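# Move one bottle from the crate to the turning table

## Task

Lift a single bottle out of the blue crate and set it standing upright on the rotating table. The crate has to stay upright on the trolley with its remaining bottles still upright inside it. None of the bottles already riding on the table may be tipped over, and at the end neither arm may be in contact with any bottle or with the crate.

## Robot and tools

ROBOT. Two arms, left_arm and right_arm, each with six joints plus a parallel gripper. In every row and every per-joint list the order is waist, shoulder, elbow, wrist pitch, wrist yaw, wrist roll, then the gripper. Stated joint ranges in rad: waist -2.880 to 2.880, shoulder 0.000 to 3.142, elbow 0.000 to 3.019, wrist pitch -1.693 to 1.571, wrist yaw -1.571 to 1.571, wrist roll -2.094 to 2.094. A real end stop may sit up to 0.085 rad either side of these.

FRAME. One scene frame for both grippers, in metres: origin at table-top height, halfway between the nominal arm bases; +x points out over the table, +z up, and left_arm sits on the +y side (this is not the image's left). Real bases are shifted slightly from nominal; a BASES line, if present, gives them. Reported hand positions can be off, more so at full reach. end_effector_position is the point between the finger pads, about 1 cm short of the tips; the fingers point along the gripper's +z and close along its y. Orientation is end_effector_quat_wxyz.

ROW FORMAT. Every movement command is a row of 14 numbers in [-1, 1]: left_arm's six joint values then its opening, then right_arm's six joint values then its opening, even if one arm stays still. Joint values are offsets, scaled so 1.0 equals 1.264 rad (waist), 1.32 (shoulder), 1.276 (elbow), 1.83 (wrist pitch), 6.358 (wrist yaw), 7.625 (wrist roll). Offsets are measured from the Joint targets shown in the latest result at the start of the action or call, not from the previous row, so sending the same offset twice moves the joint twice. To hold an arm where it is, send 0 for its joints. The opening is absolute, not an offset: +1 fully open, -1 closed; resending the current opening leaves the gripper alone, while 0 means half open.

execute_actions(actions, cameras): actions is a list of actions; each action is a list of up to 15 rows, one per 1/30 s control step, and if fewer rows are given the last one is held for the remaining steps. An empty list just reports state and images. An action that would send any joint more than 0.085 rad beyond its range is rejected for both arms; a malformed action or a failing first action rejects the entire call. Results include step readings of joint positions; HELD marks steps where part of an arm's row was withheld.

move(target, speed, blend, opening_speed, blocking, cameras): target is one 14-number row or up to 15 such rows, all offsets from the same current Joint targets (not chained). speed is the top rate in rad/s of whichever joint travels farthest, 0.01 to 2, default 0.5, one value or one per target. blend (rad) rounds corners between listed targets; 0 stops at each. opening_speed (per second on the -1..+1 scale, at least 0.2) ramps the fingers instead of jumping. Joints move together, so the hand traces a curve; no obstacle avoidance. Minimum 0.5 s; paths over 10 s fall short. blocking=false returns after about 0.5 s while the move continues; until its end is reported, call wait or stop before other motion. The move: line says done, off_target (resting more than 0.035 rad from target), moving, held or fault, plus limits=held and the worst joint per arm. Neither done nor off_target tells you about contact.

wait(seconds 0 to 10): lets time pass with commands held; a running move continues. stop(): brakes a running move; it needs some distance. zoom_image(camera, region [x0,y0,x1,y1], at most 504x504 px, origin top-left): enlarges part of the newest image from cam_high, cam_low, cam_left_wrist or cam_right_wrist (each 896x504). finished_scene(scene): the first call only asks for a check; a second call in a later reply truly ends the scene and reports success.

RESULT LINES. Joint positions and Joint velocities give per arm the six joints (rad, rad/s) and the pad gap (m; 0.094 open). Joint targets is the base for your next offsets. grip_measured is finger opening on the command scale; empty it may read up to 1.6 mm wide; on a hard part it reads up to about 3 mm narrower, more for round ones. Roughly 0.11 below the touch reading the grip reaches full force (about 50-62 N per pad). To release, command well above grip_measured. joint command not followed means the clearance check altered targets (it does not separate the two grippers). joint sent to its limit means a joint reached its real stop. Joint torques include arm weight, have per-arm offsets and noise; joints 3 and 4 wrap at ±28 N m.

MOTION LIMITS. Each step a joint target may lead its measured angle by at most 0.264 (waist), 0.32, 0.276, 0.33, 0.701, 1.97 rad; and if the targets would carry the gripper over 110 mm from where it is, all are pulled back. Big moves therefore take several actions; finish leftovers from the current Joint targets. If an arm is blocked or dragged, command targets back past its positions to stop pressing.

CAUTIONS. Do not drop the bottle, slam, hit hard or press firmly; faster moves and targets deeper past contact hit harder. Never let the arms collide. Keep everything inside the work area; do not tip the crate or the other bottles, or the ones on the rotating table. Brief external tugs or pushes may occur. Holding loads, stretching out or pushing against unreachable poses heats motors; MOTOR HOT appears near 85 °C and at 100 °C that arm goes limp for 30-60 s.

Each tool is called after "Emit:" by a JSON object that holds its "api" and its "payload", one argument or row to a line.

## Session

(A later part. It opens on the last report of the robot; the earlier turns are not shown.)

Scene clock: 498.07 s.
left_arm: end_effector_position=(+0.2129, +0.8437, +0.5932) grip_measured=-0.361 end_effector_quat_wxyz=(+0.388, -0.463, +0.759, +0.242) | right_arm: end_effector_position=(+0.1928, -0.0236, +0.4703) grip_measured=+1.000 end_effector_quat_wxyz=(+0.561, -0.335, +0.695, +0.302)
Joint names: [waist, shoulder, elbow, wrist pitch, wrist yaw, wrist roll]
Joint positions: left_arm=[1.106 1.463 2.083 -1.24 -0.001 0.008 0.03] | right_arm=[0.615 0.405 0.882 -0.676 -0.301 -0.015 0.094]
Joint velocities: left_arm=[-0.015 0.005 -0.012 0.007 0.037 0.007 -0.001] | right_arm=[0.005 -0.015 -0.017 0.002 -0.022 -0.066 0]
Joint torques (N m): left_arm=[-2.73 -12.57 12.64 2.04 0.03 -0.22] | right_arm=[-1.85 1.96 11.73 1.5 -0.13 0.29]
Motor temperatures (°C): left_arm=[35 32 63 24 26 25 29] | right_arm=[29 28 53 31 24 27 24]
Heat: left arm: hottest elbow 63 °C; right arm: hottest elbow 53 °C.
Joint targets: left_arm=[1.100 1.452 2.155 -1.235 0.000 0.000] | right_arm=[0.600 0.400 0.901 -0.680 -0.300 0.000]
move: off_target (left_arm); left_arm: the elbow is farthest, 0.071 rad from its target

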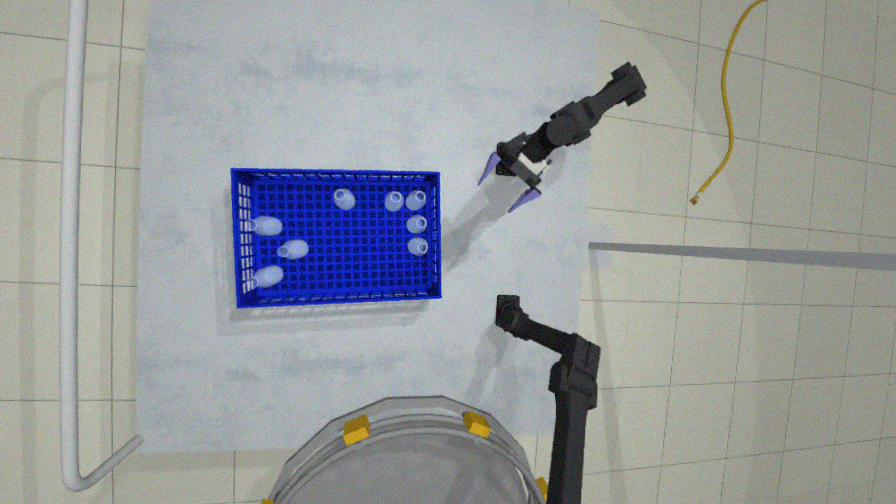

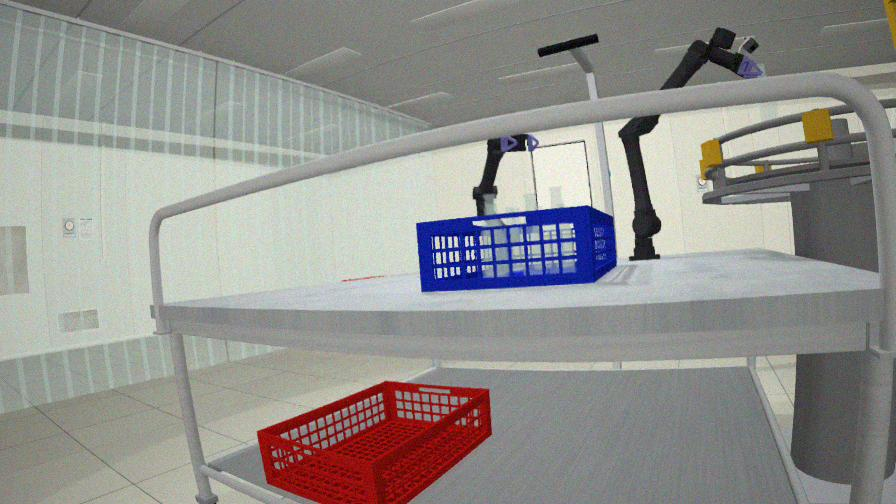

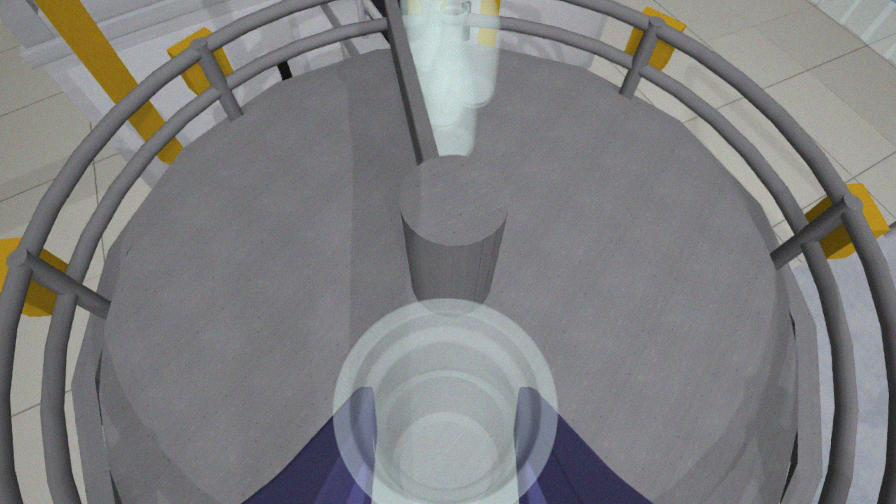

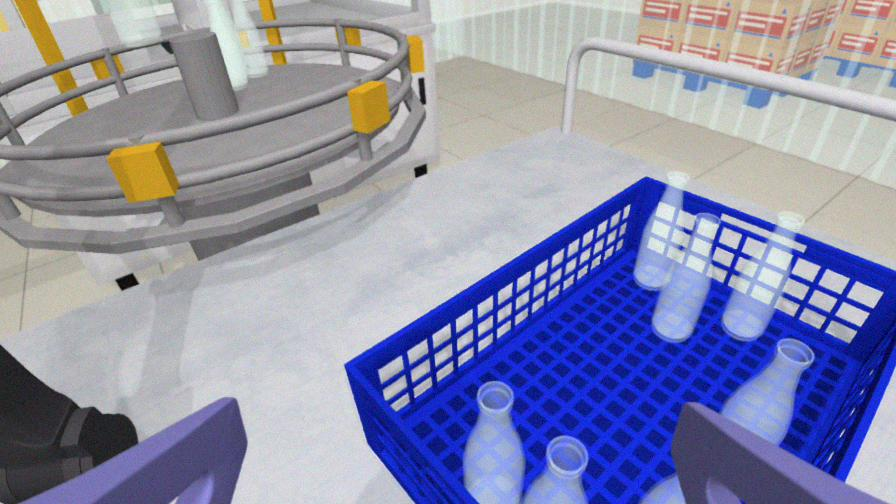

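Emit:
{"api": "move", "payload": {
  "target": [
    [0, -0.1235, -0.4929, 0.2377, 0, 0, -0.55, 0, 0, 0, 0, 0, 0, 1],
    [0, -0.1386, -0.6513, 0.3366, 0, 0, -0.55, 0, 0, 0, 0, 0, 0, 1]
  ],
  "speed": 0.5,
  "blend": [0.06, 0]
}}

Scene clock: 540.37 s.
left_arm: end_effector_position=(+0.2211, +0.8421, +0.4021) grip_measured=-0.361 end_effector_quat_wxyz=(+0.412, -0.456, +0.750, +0.245) | right_arm: end_effector_position=(+0.1928, -0.0236, +0.4703) grip_measured=+1.000 end_effector_quat_wxyz=(+0.561, -0.335, +0.695, +0.302)
Joint names: [waist, shoulder, elbow, wrist pitch, wrist yaw, wrist roll]
Joint positions: left_arm=[1.095 1.267 1.327 -0.63 0.007 -0.005 0.03] | right_arm=[0.615 0.405 0.882 -0.676 -0.301 -0.015 0.094]
Joint velocities: left_arm=[0.005 -0.005 -0.002 0.002 -0.051 -0.007 0.001] | right_arm=[-0.015 -0.005 -0.002 -0.012 0.007 -0.007 0]
Joint torques (N m): left_arm=[-1.49 -9.93 8.8 2.3 -0.33 -0.06] | right_arm=[-1.85 1.9 11.71 1.51 -0.13 0.29]
Motor temperatures (°C): left_arm=[35 32 63 24 25 25 29] | right_arm=[29 28 53 30 24 27 24]
Heat: left arm: hottest elbow 63 °C; right arm: hottest elbow 53 °C.
Joint targets: left_arm=[1.100 1.269 1.324 -0.619 0.000 0.000] | right_arm=[0.600 0.400 0.901 -0.680 -0.300 0.000]
move: done

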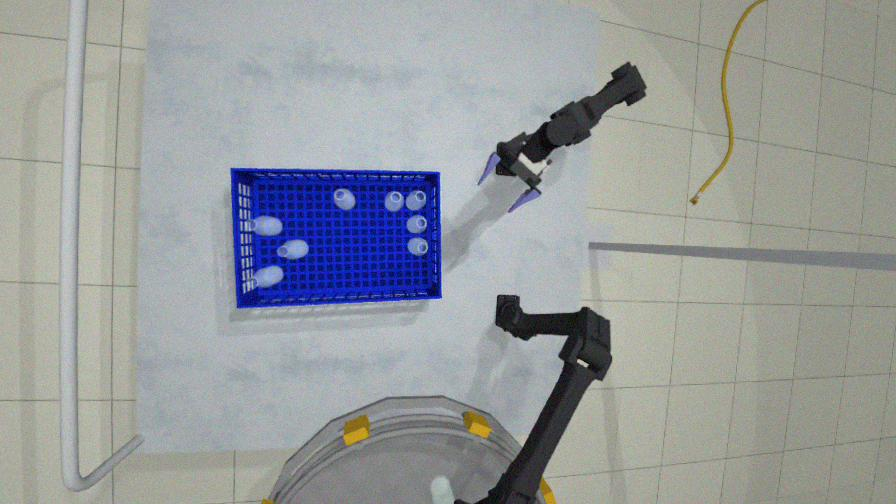

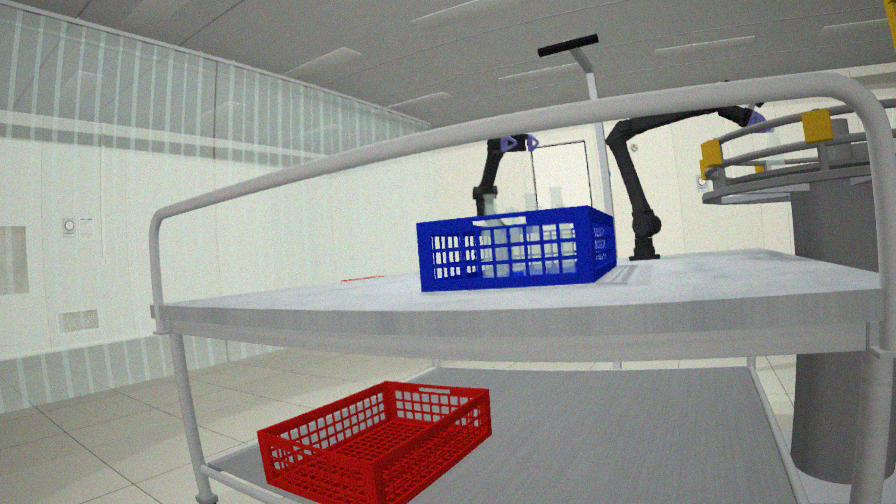

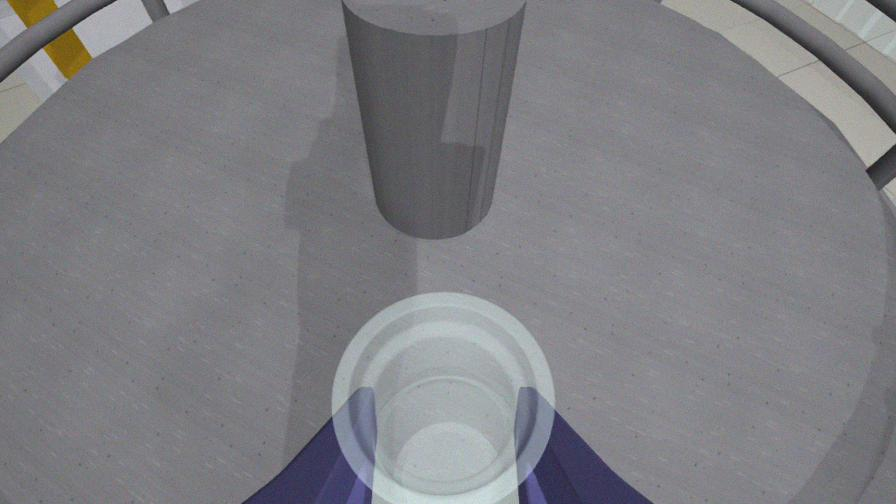

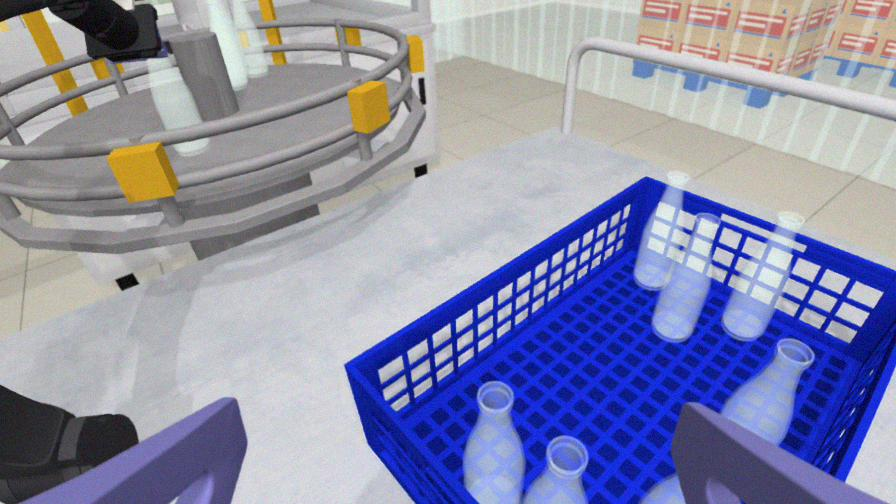

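Emit:
{"api": "zoom_image", "payload": {
  "camera": "cam_right_wrist",
  "region": [60, 0, 320, 220]
}}

Emit:
{"api": "zoom_image", "payload": {
  "camera": "cam_low",
  "region": [690, 80, 896, 220]
}}

Scaled by 1.938 from the camera's 896x504 image, which has a finer 1280x720 frame.

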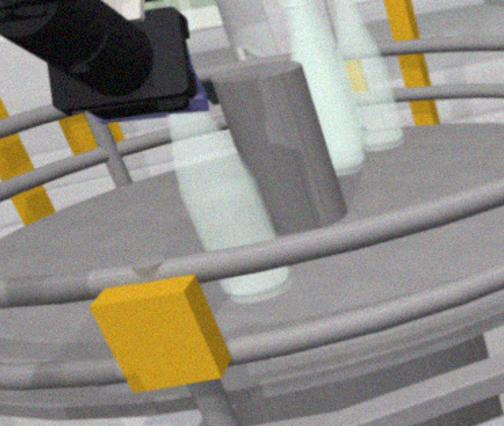

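Scaled by 2.447 from the camera's 896x504 image, which has a finer 1280x720 frame.

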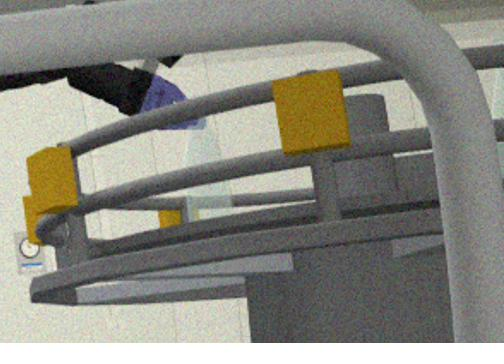

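Emit:
{"api": "move", "payload": {
  "target": [0, 0.0053, -0.0462, 0.0148, 0, 0, -0.55, 0, 0, 0, 0, 0, 0, 1],
  "speed": 0.08,
  "cameras": ["cam_left_wrist", "cam_right_wrist"]
}}

Scene clock: 564.57 s.
left_arm: end_effector_position=(+0.2273, +0.8371, +0.4010) grip_measured=-0.361 end_effector_quat_wxyz=(+0.431, -0.455, +0.741, +0.241) | right_arm: end_effector_position=(+0.1928, -0.0236, +0.4703) grip_measured=+1.000 end_effector_quat_wxyz=(+0.561, -0.335, +0.695, +0.302)
Joint names: [waist, shoulder, elbow, wrist pitch, wrist yaw, wrist roll]
Joint positions: left_arm=[1.084 1.252 1.293 -0.579 0.019 -0.03 0.03] | right_arm=[0.615 0.405 0.882 -0.676 -0.301 -0.015 0.094]
Joint velocities: left_arm=[0.005 -0.005 -0.012 -0.012 -0.007 -0.081 -0.001] | right_arm=[-0.005 0.005 0.012 -0.007 0.037 -0.022 0]
Joint torques (N m): left_arm=[-0.56 -8.59 7.15 1.22 -0.81 0.19] | right_arm=[-1.85 1.9 11.7 1.5 -0.13 0.29]
Motor temperatures (°C): left_arm=[35 32 59 24 26 25 29] | right_arm=[28 27 54 30 24 27 23]
Heat: left arm: hottest elbow 59 °C; right arm: hottest elbow 54 °C.
Joint targets: left_arm=[1.100 1.276 1.265 -0.592 0.000 0.000] | right_arm=[0.600 0.400 0.901 -0.680 -0.300 0.000]
move: done
Images, in order (width x height): cam_left_wrist 896x504, cam_right_wrist 896x504.

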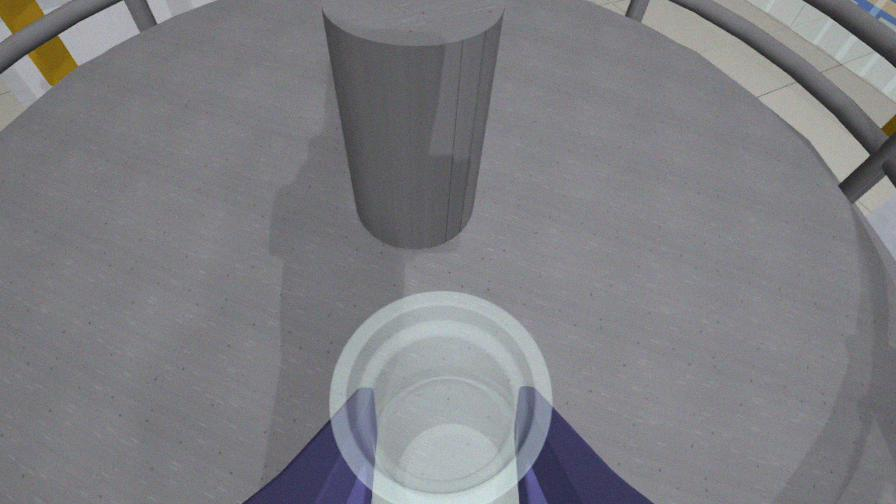

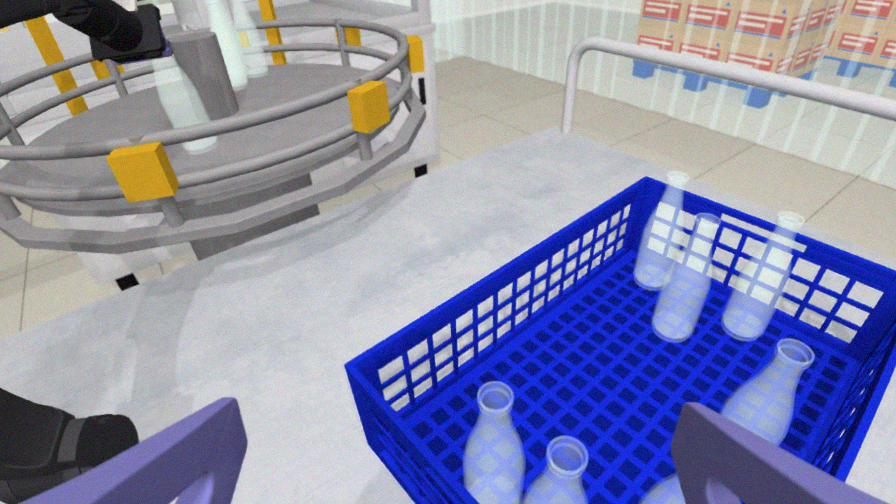

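Emit:
{"api": "wait", "payload": {
  "seconds": 0.2,
  "cameras": ["cam_left_wrist"]
}}

Emit:
{"api": "wait", "payload": {
  "seconds": 0.2,
  "cameras": ["cam_left_wrist", "cam_right_wrist"]
}}

Emit:
{"api": "zoom_image", "payload": {
  "camera": "cam_right_wrist",
  "region": [60, 0, 320, 220]
}}

Scene clock: 598.17 s.
left_arm: end_effector_position=(+0.2273, +0.8372, +0.4011) grip_measured=-0.361 end_effector_quat_wxyz=(+0.431, -0.455, +0.741, +0.240) | right_arm: end_effector_position=(+0.1928, -0.0236, +0.4703) grip_measured=+1.000 end_effector_quat_wxyz=(+0.561, -0.335, +0.695, +0.302)
Joint names: [waist, shoulder, elbow, wrist pitch, wrist yaw, wrist roll]
Joint positions: left_arm=[1.084 1.252 1.293 -0.579 0.019 -0.031 0.03] | right_arm=[0.615 0.405 0.882 -0.676 -0.301 -0.015 0.094]
Joint velocities: left_arm=[0.005 -0.005 -0.002 0.007 -0.022 0.022 -0.001] | right_arm=[-0.005 -0.015 -0.012 0.007 -0.066 0.022 0]
Joint torques (N m): left_arm=[-0.67 -8.18 7.06 1.09 -0.83 0.18] | right_arm=[-1.85 1.9 11.71 1.51 -0.13 0.29]
Motor temperatures (°C): left_arm=[35 32 55 23 26 25 30] | right_arm=[28 27 54 30 24 27 23]
Heat: left arm: hottest elbow 55 °C; right arm: hottest elbow 54 °C.
Joint targets: left_arm=[1.100 1.276 1.265 -0.592 0.000 0.000] | right_arm=[0.600 0.400 0.901 -0.680 -0.300 0.000]
Tool commands: left_gripper/opening=-0.55 right_gripper/opening=+1.0
wait: 0.20 s; at rest from the start
Images, in order (width x height): cam_left_wrist 896x504.

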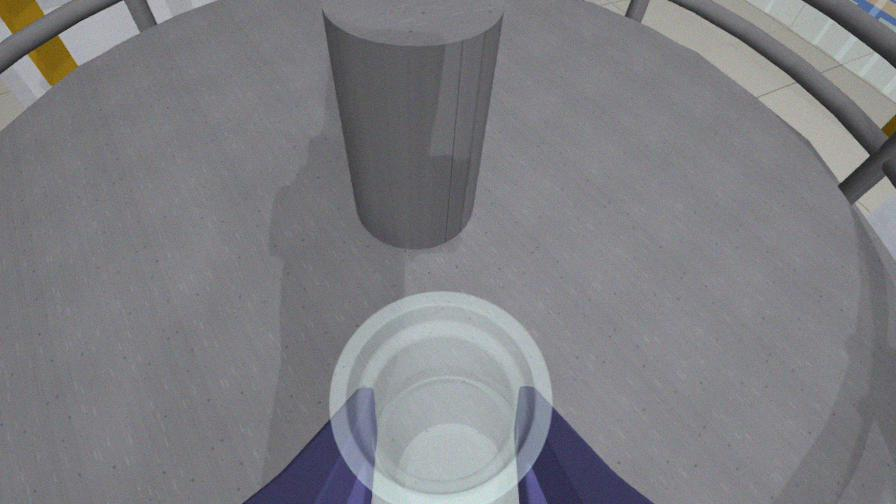

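Scene clock: 598.37 s.
left_arm: end_effector_position=(+0.2273, +0.8372, +0.4011) grip_measured=-0.361 end_effector_quat_wxyz=(+0.431, -0.455, +0.741, +0.240) | right_arm: end_effector_position=(+0.1928, -0.0236, +0.4703) grip_measured=+1.000 end_effector_quat_wxyz=(+0.561, -0.335, +0.695, +0.302)
Joint names: [waist, shoulder, elbow, wrist pitch, wrist yaw, wrist roll]
Joint positions: left_arm=[1.084 1.252 1.293 -0.579 0.019 -0.031 0.03] | right_arm=[0.615 0.405 0.882 -0.676 -0.301 -0.015 0.094]
Joint velocities: left_arm=[-0.005 0.005 0.012 -0.007 -0.037 0.022 0.001] | right_arm=[-0.015 -0.005 0.012 -0.007 -0.051 -0.007 0]
Joint torques (N m): left_arm=[-0.73 -8.76 7.16 1.24 -0.81 0.18] | right_arm=[-1.85 1.9 11.71 1.5 -0.12 0.29]
Motor temperatures (°C): left_arm=[35 32 55 23 26 25 30] | right_arm=[28 27 54 30 24 27 23]
Heat: left arm: hottest elbow 55 °C; right arm: hottest elbow 54 °C.
Joint targets: left_arm=[1.100 1.276 1.265 -0.592 0.000 0.000] | right_arm=[0.600 0.400 0.901 -0.680 -0.300 0.000]
Tool commands: left_gripper/opening=-0.55 right_gripper/opening=+1.0
wait: 0.20 s; at rest by 0.17 s
Images, in order (width x height): cam_left_wrist 896x504, cam_right_wrist 896x504.

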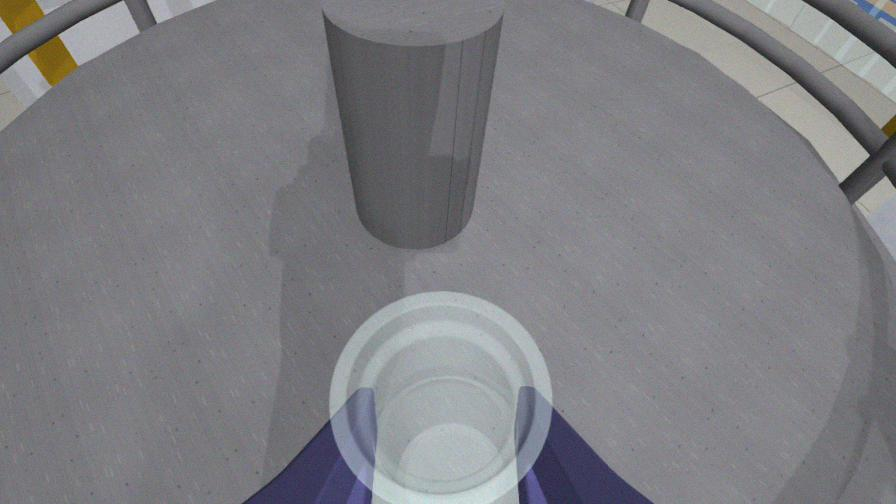

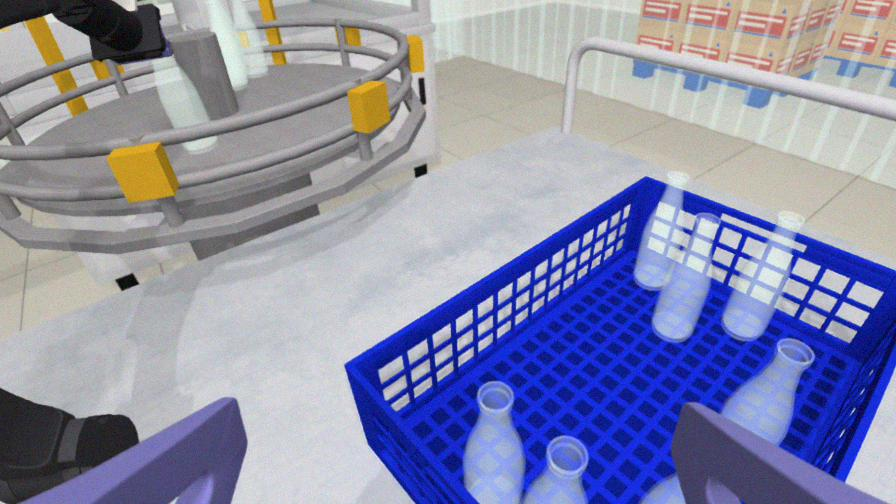

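Scaled by 1.938 from the camera's 896x504 image, which has a finer 1280x720 frame.

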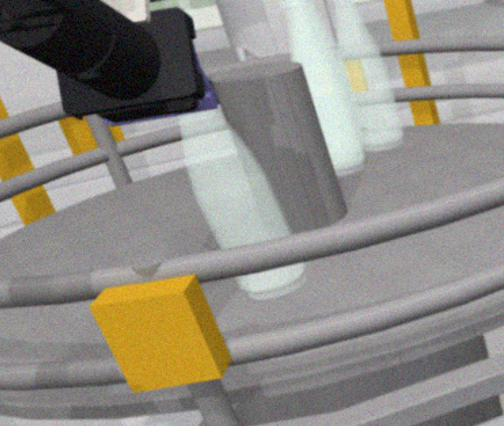

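Emit:
{"api": "wait", "payload": {
  "seconds": 0.1,
  "cameras": ["cam_left_wrist"]
}}

Emit:
{"api": "zoom_image", "payload": {
  "camera": "cam_left_wrist",
  "region": [560, 150, 760, 350]
}}

Emit:
{"api": "wait", "payload": {
  "seconds": 0.5,
  "cameras": ["cam_left_wrist"]
}}

Emit:
{"api": "zoom_image", "payload": {
  "camera": "cam_left_wrist",
  "region": [560, 150, 760, 350]
}}

Scene clock: 604.30 s.
left_arm: end_effector_position=(+0.2273, +0.8372, +0.4011) grip_measured=-0.361 end_effector_quat_wxyz=(+0.431, -0.455, +0.741, +0.240) | right_arm: end_effector_position=(+0.1928, -0.0236, +0.4703) grip_measured=+1.000 end_effector_quat_wxyz=(+0.561, -0.335, +0.695, +0.302)
Joint names: [waist, shoulder, elbow, wrist pitch, wrist yaw, wrist roll]
Joint positions: left_arm=[1.084 1.252 1.293 -0.579 0.019 -0.031 0.03] | right_arm=[0.615 0.405 0.882 -0.676 -0.301 -0.015 0.094]
Joint velocities: left_arm=[0.005 -0.015 -0.002 0.002 0.066 -0.007 0] | right_arm=[0.005 -0.015 0.002 0.012 0.007 -0.007 0]
Joint torques (N m): left_arm=[-0.44 -8.64 6.99 1.26 -0.83 0.17] | right_arm=[-1.85 1.9 11.71 1.51 -0.13 0.29]
Motor temperatures (°C): left_arm=[35 32 55 23 26 25 30] | right_arm=[28 27 54 30 24 26 23]
Heat: left arm: hottest elbow 55 °C; right arm: hottest elbow 54 °C.
Joint targets: left_arm=[1.100 1.276 1.265 -0.592 0.000 0.000] | right_arm=[0.600 0.400 0.901 -0.680 -0.300 0.000]
Tool commands: left_gripper/opening=-0.55 right_gripper/opening=+1.0
wait: 0.10 s; at rest from the start
Images, in order (width x height): cam_left_wrist 896x504.

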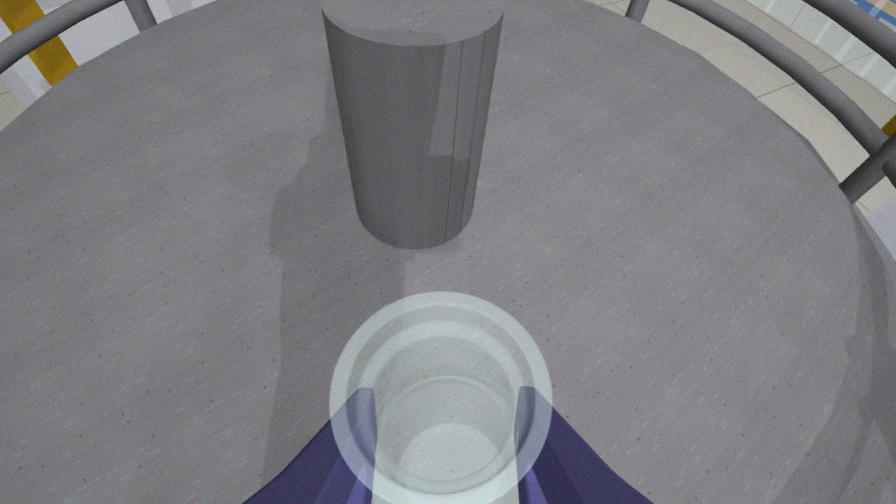

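Scaled by 2.520 from the camera's 896x504 image, which has a finer 1280x720 frame.

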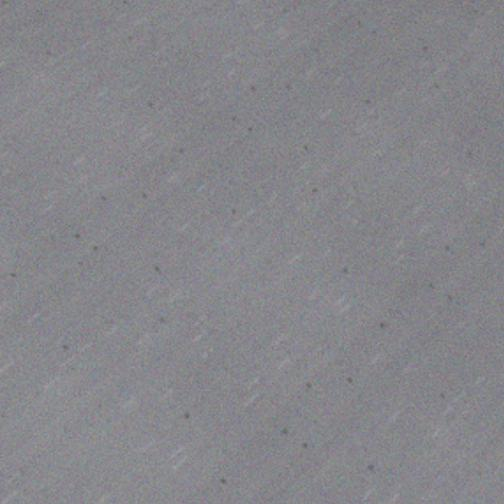

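Scene clock: 604.80 s.
left_arm: end_effector_position=(+0.2273, +0.8372, +0.4011) grip_measured=-0.361 end_effector_quat_wxyz=(+0.431, -0.455, +0.741, +0.240) | right_arm: end_effector_position=(+0.1928, -0.0236, +0.4703) grip_measured=+1.000 end_effector_quat_wxyz=(+0.561, -0.335, +0.695, +0.302)
Joint names: [waist, shoulder, elbow, wrist pitch, wrist yaw, wrist roll]
Joint positions: left_arm=[1.084 1.252 1.293 -0.579 0.019 -0.031 0.03] | right_arm=[0.615 0.405 0.882 -0.676 -0.301 -0.015 0.094]
Joint velocities: left_arm=[-0.015 -0.005 -0.012 -0.002 -0.066 0.051 -0.001] | right_arm=[-0.015 0.005 -0.012 -0.017 -0.007 -0.037 0]
Joint torques (N m): left_arm=[-0.67 -8.18 7.06 1.35 -0.83 0.16] | right_arm=[-1.85 1.9 11.71 1.51 -0.12 0.29]
Motor temperatures (°C): left_arm=[35 32 55 23 26 25 30] | right_arm=[28 27 54 30 24 26 23]
Heat: left arm: hottest elbow 55 °C; right arm: hottest elbow 54 °C.
Joint targets: left_arm=[1.100 1.276 1.265 -0.592 0.000 0.000] | right_arm=[0.600 0.400 0.901 -0.680 -0.300 0.000]
Tool commands: left_gripper/opening=-0.55 right_gripper/opening=+1.0
wait: 0.50 s; at rest by 0.17 s
Images, in order (width x height): cam_left_wrist 896x504.

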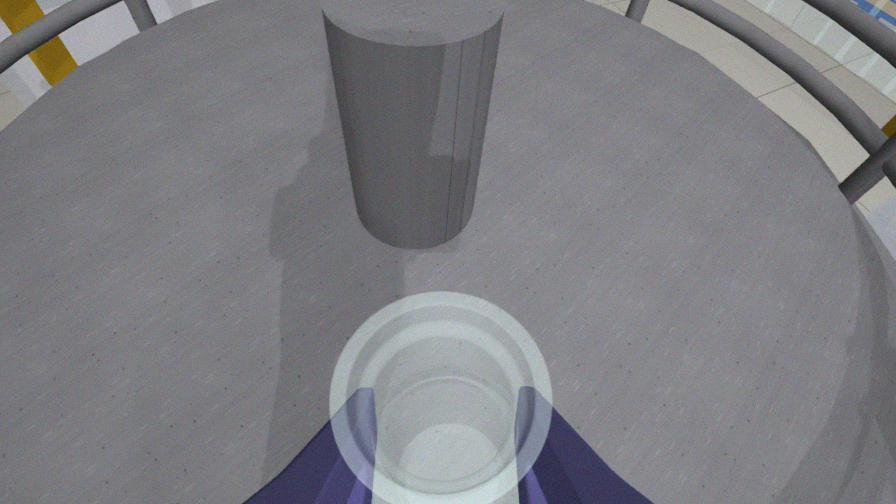

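Scaled by 2.520 from the camera's 896x504 image, which has a finer 1280x720 frame.

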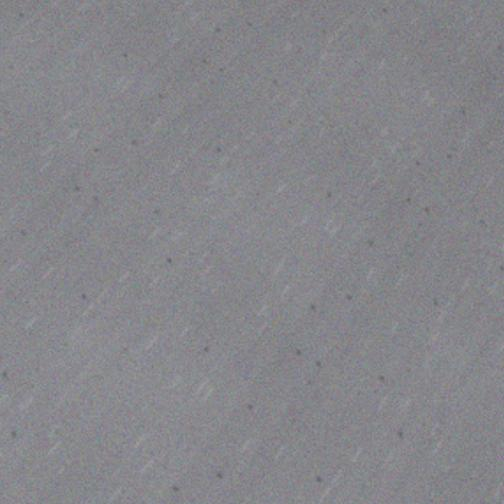

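Emit:
{"api": "move", "payload": {
  "target": [-0.0079, -0.0114, 0.0509, -0.0109, 0, 0, -0.55, 0, 0, 0, 0, 0, 0, 1],
  "speed": 0.1,
  "cameras": ["cam_left_wrist", "cam_right_wrist"]
}}

Emit:
{"api": "zoom_image", "payload": {
  "camera": "cam_right_wrist",
  "region": [60, 0, 320, 220]
}}

Scene clock: 638.47 s.
left_arm: end_effector_position=(+0.2284, +0.8346, +0.4020) grip_measured=-0.361 end_effector_quat_wxyz=(+0.430, -0.455, +0.743, +0.238) | right_arm: end_effector_position=(+0.1928, -0.0236, +0.4703) grip_measured=+1.000 end_effector_quat_wxyz=(+0.561, -0.335, +0.695, +0.302)
Joint names: [waist, shoulder, elbow, wrist pitch, wrist yaw, wrist roll]
Joint positions: left_arm=[1.081 1.249 1.297 -0.591 0.019 -0.031 0.03] | right_arm=[0.615 0.405 0.882 -0.676 -0.301 -0.015 0.094]
Joint velocities: left_arm=[-0.005 0.005 0.012 0.012 -0.037 -0.007 0] | right_arm=[-0.005 -0.015 0.002 -0.007 0.007 0.037 0]
Joint torques (N m): left_arm=[-1.32 -9.52 11.33 0.92 -0.83 0.16] | right_arm=[-1.85 1.9 11.71 1.51 -0.13 0.29]
Motor temperatures (°C): left_arm=[34 32 52 23 27 25 30] | right_arm=[28 27 54 30 24 26 23]
Heat: left arm: hottest elbow 52 °C; right arm: hottest elbow 54 °C.
Joint targets: left_arm=[1.090 1.261 1.330 -0.612 0.000 0.000] | right_arm=[0.600 0.400 0.901 -0.680 -0.300 0.000]
move: done
Images, in order (width x height): cam_left_wrist 896x504, cam_right_wrist 896x504.

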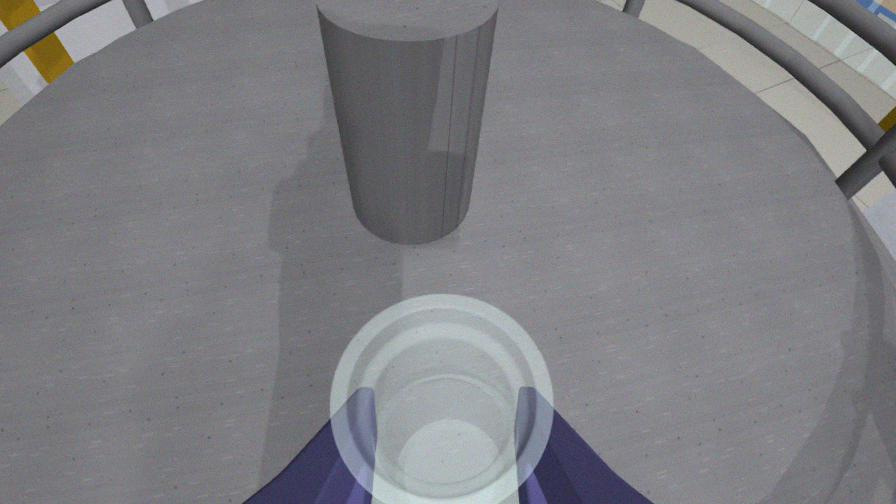

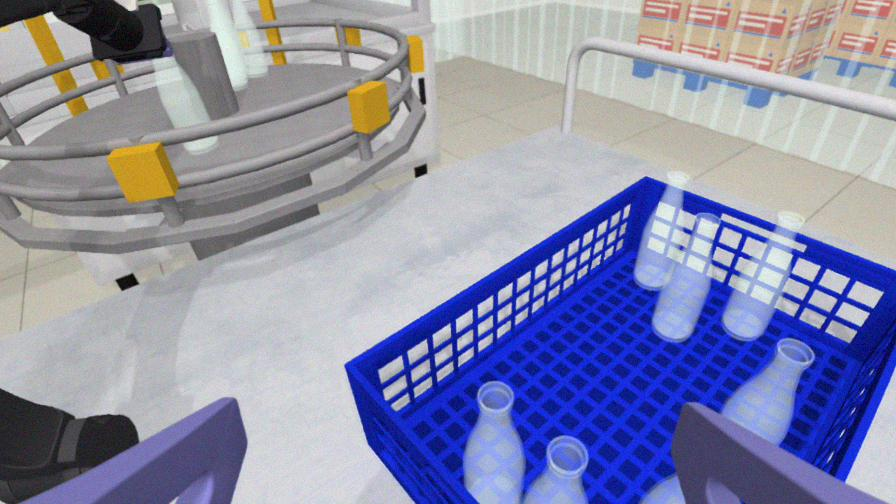

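Scaled by 1.938 from the camera's 896x504 image, which has a finer 1280x720 frame.

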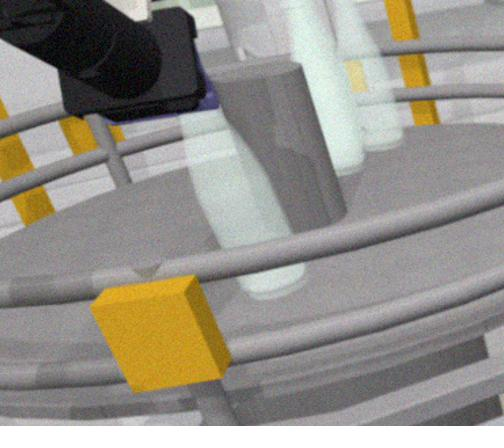

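Emit:
{"api": "execute_actions", "payload": {
  "actions": [
    [[0,0,0,0,0,0,1,0,0,0,0,0,0,1],[0,0,0,0,0,0,1,0,0,0,0,0,0,1],[-0.0012,0,0,0,0,0,1,0,0,0,0,0,0,1],[-0.0024,0,0,0,0,0,1,0,0,0,0,0,0,1],[-0.0036,-0.0004,0.0020,-0.0016,0,0,1,0,0,0,0,0,0,1],[-0.0047,-0.0011,0.0059,-0.0049,0,0,1,0,0,0,0,0,0,1],[-0.0059,-0.0023,0.0118,-0.0098,0,0,1,0,0,0,0,0,0,1],[-0.0071,-0.0038,0.0196,-0.0164,0,0,1,0,0,0,0,0,0,1],[-0.0083,-0.0057,0.0294,-0.0246,0,0,1,0,0,0,0,0,0,1],[-0.0095,-0.0080,0.0411,-0.0344,0,0,1,0,0,0,0,0,0,1],[-0.0107,-0.0104,0.0537,-0.0449,0,0,1,0,0,0,0,0,0,1],[-0.0119,-0.0128,0.0662,-0.0554,0,0,1,0,0,0,0,0,0,1],[-0.0131,-0.0152,0.0788,-0.0659,0,0,1,0,0,0,0,0,0,1],[-0.0142,-0.0177,0.0913,-0.0764,0,0,1,0,0,0,0,0,0,1],[-0.0154,-0.0201,0.1038,-0.0869,0,0,1,0,0,0,0,0,0,1]],
    [[-0.0012,-0.0024,0.0125,-0.0105,0,0,1,0,0,0,0,0,0,1],[-0.0024,-0.0048,0.0251,-0.0210,0,0,1,0,0,0,0,0,0,1],[-0.0036,-0.0073,0.0376,-0.0315,0,0,1,0,0,0,0,0,0,1],[-0.0047,-0.0097,0.0502,-0.0420,0,0,1,0,0,0,0,0,0,1],[-0.0057,-0.0121,0.0627,-0.0525,0,0,1,0,0,0,0,0,0,1],[-0.0066,-0.0145,0.0752,-0.0630,0,0,1,0,0,0,0,0,0,1],[-0.0074,-0.0170,0.0878,-0.0734,0,0,1,0,0,0,0,0,0,1],[-0.0080,-0.0194,0.1003,-0.0839,0,0,1,0,0,0,0,0,0,1],[-0.0085,-0.0218,0.1129,-0.0944,0,0,1,0,0,0,0,0,0,1],[-0.0088,-0.0241,0.1246,-0.1043,0,0,1,0,0,0,0,0,0,1],[-0.009,-0.0261,0.1348,-0.1128,0,0,1,0,0,0,0,0,0,1],[-0.009,-0.0277,0.1434,-0.1200,0,0,1,0,0,0,0,0,0,1],[-0.009,-0.0289,0.1497,-0.1252,0,0,1,0,0,0,0,0,0,1],[-0.009,-0.0297,0.1536,-0.1285,0,0,1,0,0,0,0,0,0,1],[-0.009,-0.0300,0.1552,-0.1298,0,0,1,0,0,0,0,0,0,1]]
  ]
}}

Scene clock: 673.17 s.
left_arm: end_effector_position=(+0.2035, +0.7790, +0.5301) grip_measured=+0.998 end_effector_quat_wxyz=(+0.412, -0.449, +0.756, +0.238) | right_arm: end_effector_position=(+0.1928, -0.0236, +0.4703) grip_measured=+1.000 end_effector_quat_wxyz=(+0.561, -0.335, +0.695, +0.302)
Joint names: [waist, shoulder, elbow, wrist pitch, wrist yaw, wrist roll]
Joint positions: left_arm=[1.066 1.189 1.614 -1.003 0.004 -0.01 0.094] | right_arm=[0.615 0.405 0.882 -0.676 -0.301 -0.015 0.094]
Joint velocities: left_arm=[-0.015 -0.005 -0.012 -0.022 -0.051 -0.007 0.001] | right_arm=[-0.005 -0.005 0.022 0.017 -0.037 -0.051 0]
Joint torques (N m): left_arm=[-2.2 -8.35 11.67 1.47 -0.16 -0.04] | right_arm=[-1.79 1.9 11.71 1.51 -0.13 0.29]
Motor temperatures (°C): left_arm=[34 31 52 23 27 25 30] | right_arm=[28 27 55 29 24 26 23]
Heat: left arm: hottest elbow 52 °C; right arm: hottest elbow 55 °C.
Joint targets: left_arm=[1.059 1.195 1.660 -1.009 0.000 0.000] | right_arm=[0.600 0.400 0.901 -0.680 -0.300 0.000]
Step readings (joint positions of left_arm | right_arm):
0: [1.081 1.249 1.297 -0.592 0.018 -0.031] | [0.615 0.405 0.882 -0.676 -0.301 -0.015]
1: [1.081 1.249 1.297 -0.592 0.018 -0.031] | [0.615 0.405 0.882 -0.676 -0.301 -0.015]
2: [1.081 1.249 1.297 -0.594 0.011 -0.027] | [0.615 0.405 0.882 -0.676 -0.301 -0.015]
4: [1.081 1.252 1.297 -0.603 0.005 -0.021] | [0.615 0.405 0.882 -0.676 -0.301 -0.015]
8: [1.081 1.255 1.297 -0.610 0.004 -0.016] | [0.615 0.405 0.882 -0.676 -0.301 -0.015]
15: [1.080 1.255 1.328 -0.688 0.004 -0.013] | [0.615 0.405 0.882 -0.676 -0.301 -0.015]
16: [1.080 1.255 1.342 -0.707 0.004 -0.012] | [0.615 0.405 0.882 -0.676 -0.301 -0.015]
17: [1.079 1.255 1.356 -0.724 0.004 -0.012] | [0.615 0.405 0.882 -0.676 -0.301 -0.015]
19: [1.078 1.255 1.389 -0.761 0.004 -0.011] | [0.615 0.405 0.882 -0.676 -0.301 -0.015]
23: [1.073 1.248 1.458 -0.833 0.004 -0.010] | [0.615 0.405 0.882 -0.676 -0.301 -0.015]
30: [1.067 1.215 1.569 -0.954 0.004 -0.010] | [0.615 0.405 0.882 -0.676 -0.301 -0.015]

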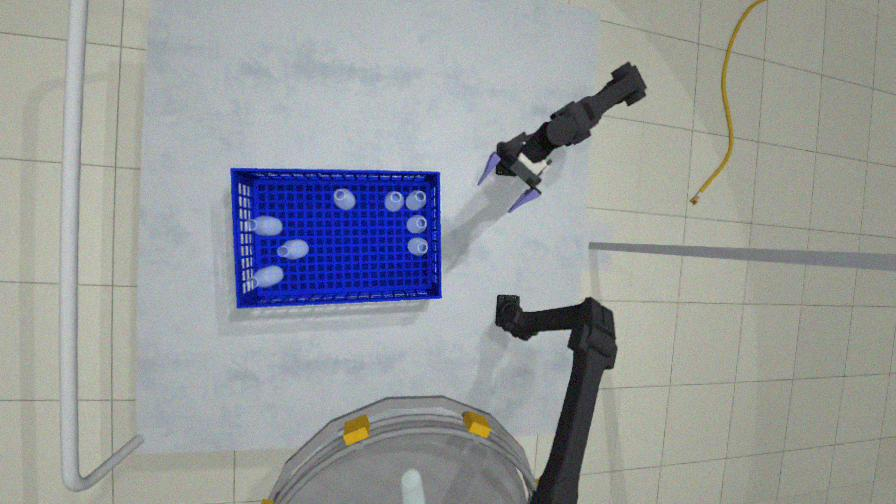

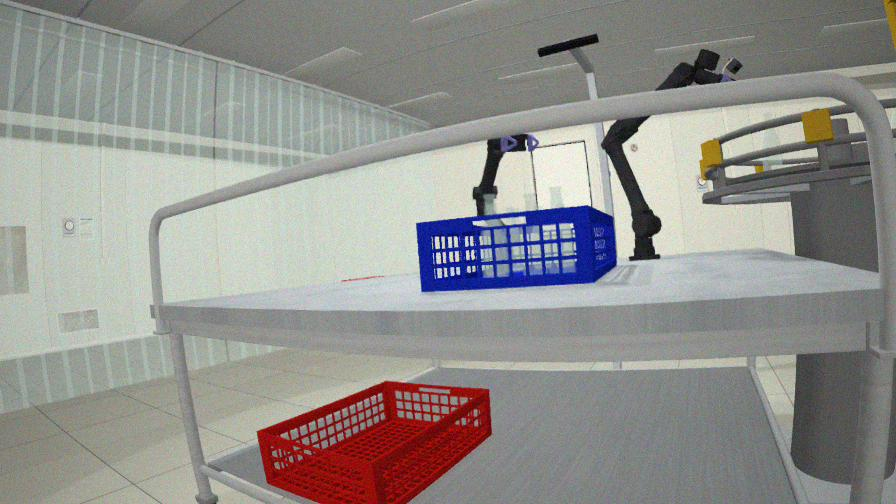

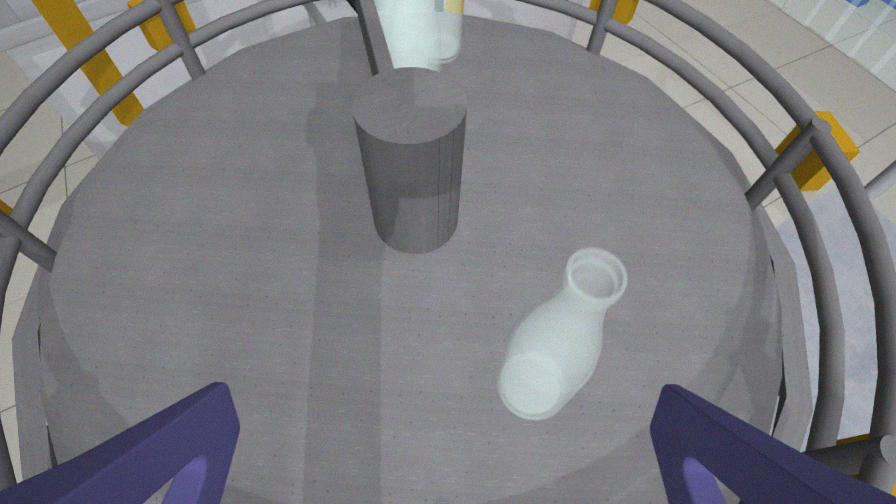

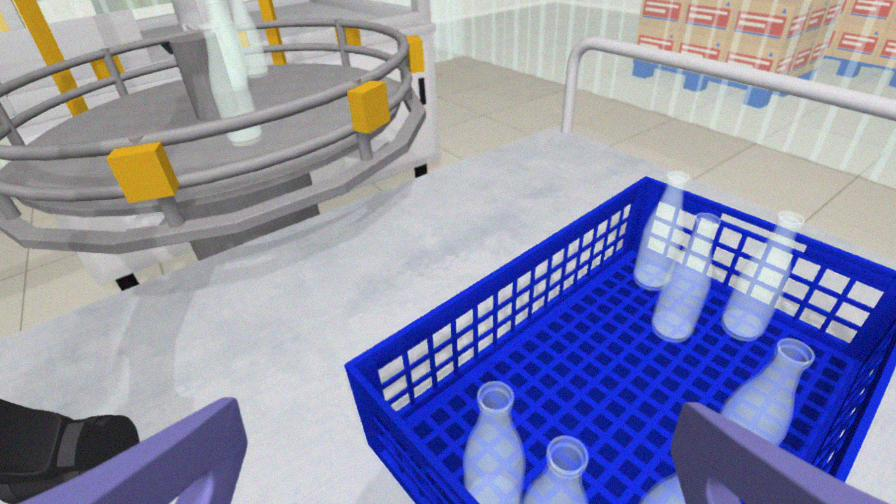

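Emit:
{"api": "execute_actions", "payload": {
  "actions": []
}}

Scene clock: 699.53 s.
left_arm: end_effector_position=(+0.2035, +0.7790, +0.5301) grip_measured=+0.998 end_effector_quat_wxyz=(+0.412, -0.449, +0.756, +0.238) | right_arm: end_effector_position=(+0.1928, -0.0236, +0.4703) grip_measured=+1.000 end_effector_quat_wxyz=(+0.561, -0.335, +0.695, +0.302)
Joint names: [waist, shoulder, elbow, wrist pitch, wrist yaw, wrist roll]
Joint positions: left_arm=[1.066 1.189 1.614 -1.003 0.004 -0.01 0.094] | right_arm=[0.615 0.405 0.882 -0.676 -0.301 -0.015 0.094]
Joint velocities: left_arm=[0.005 -0.005 -0.012 -0.002 0.007 -0.007 0.001] | right_arm=[0.015 -0.015 0.007 -0.017 0.022 -0.037 0]
Joint torques (N m): left_arm=[-2.08 -7.82 11.52 1.57 -0.17 -0.03] | right_arm=[-1.85 1.9 11.71 1.51 -0.13 0.29]
Motor temperatures (°C): left_arm=[34 31 60 23 26 25 28] | right_arm=[28 27 55 29 24 26 23]
Heat: left arm: hottest elbow 60 °C; right arm: hottest elbow 55 °C.
Joint targets: left_arm=[1.059 1.195 1.660 -1.009 0.000 0.000] | right_arm=[0.600 0.400 0.901 -0.680 -0.300 0.000]
Tool commands: left_gripper/opening=+1.0 right_gripper/opening=+1.0

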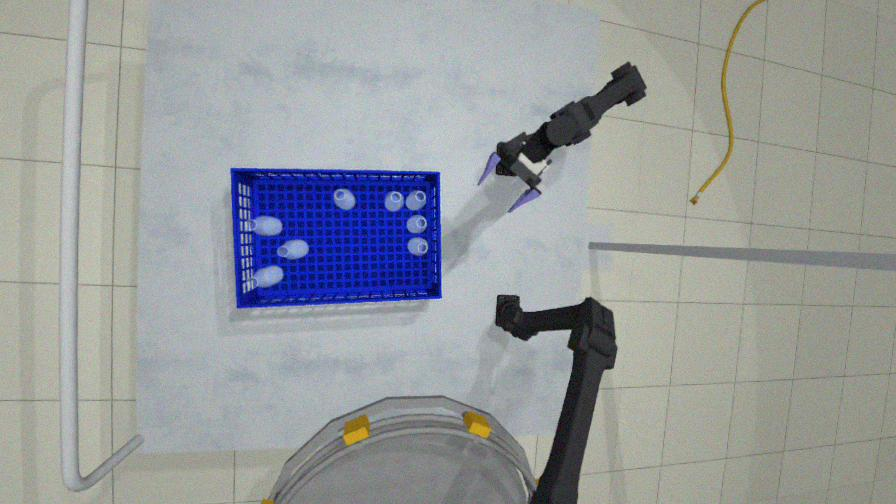

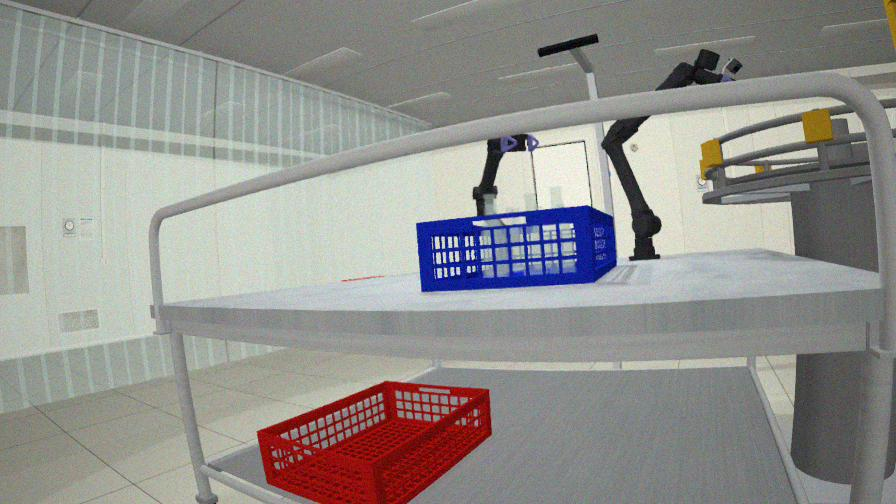

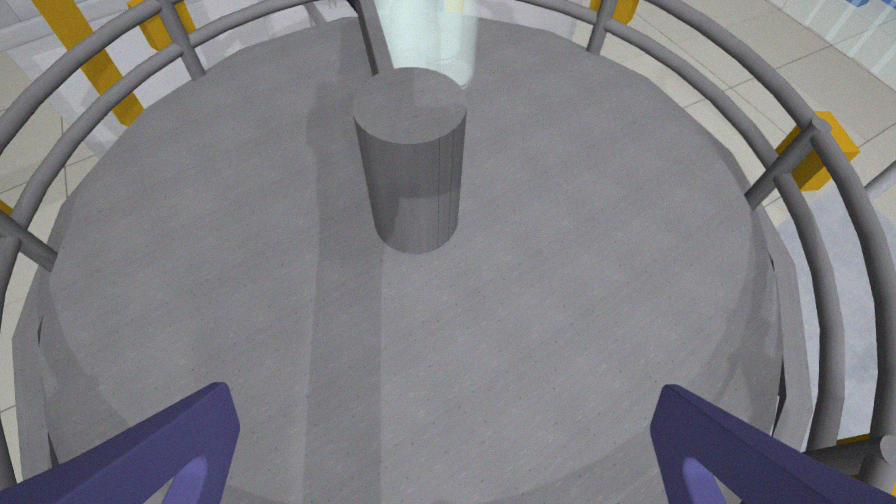

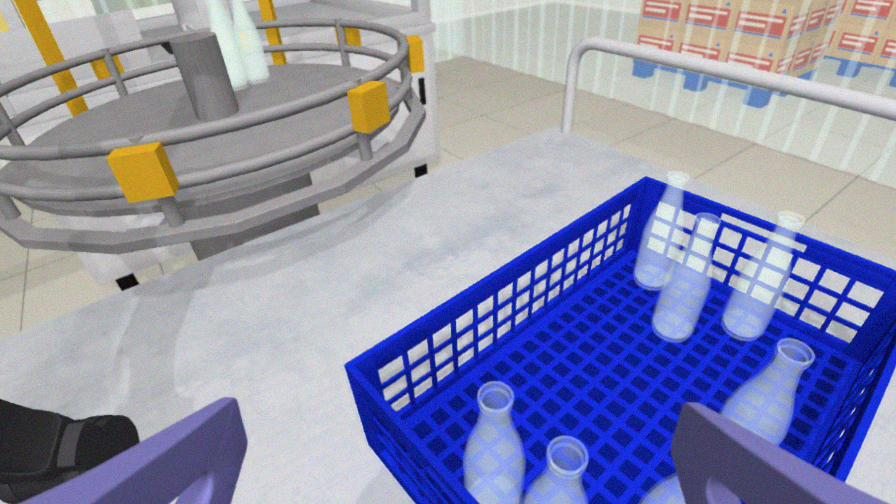

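Emit:
{"api": "zoom_image", "payload": {
  "camera": "cam_right_wrist",
  "region": [60, 0, 440, 220]
}}

Emit:
{"api": "zoom_image", "payload": {
  "camera": "cam_left_wrist",
  "region": [260, 0, 640, 200]
}}

Scaled by 1.326 from the camera's 896x504 image, which has a finer 1280x720 frame.

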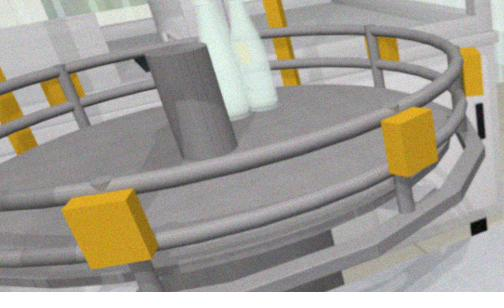

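Scaled by 1.326 from the camera's 896x504 image, which has a finer 1280x720 frame.

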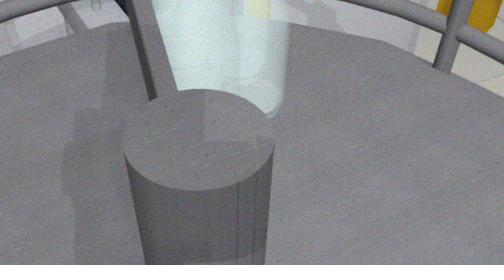

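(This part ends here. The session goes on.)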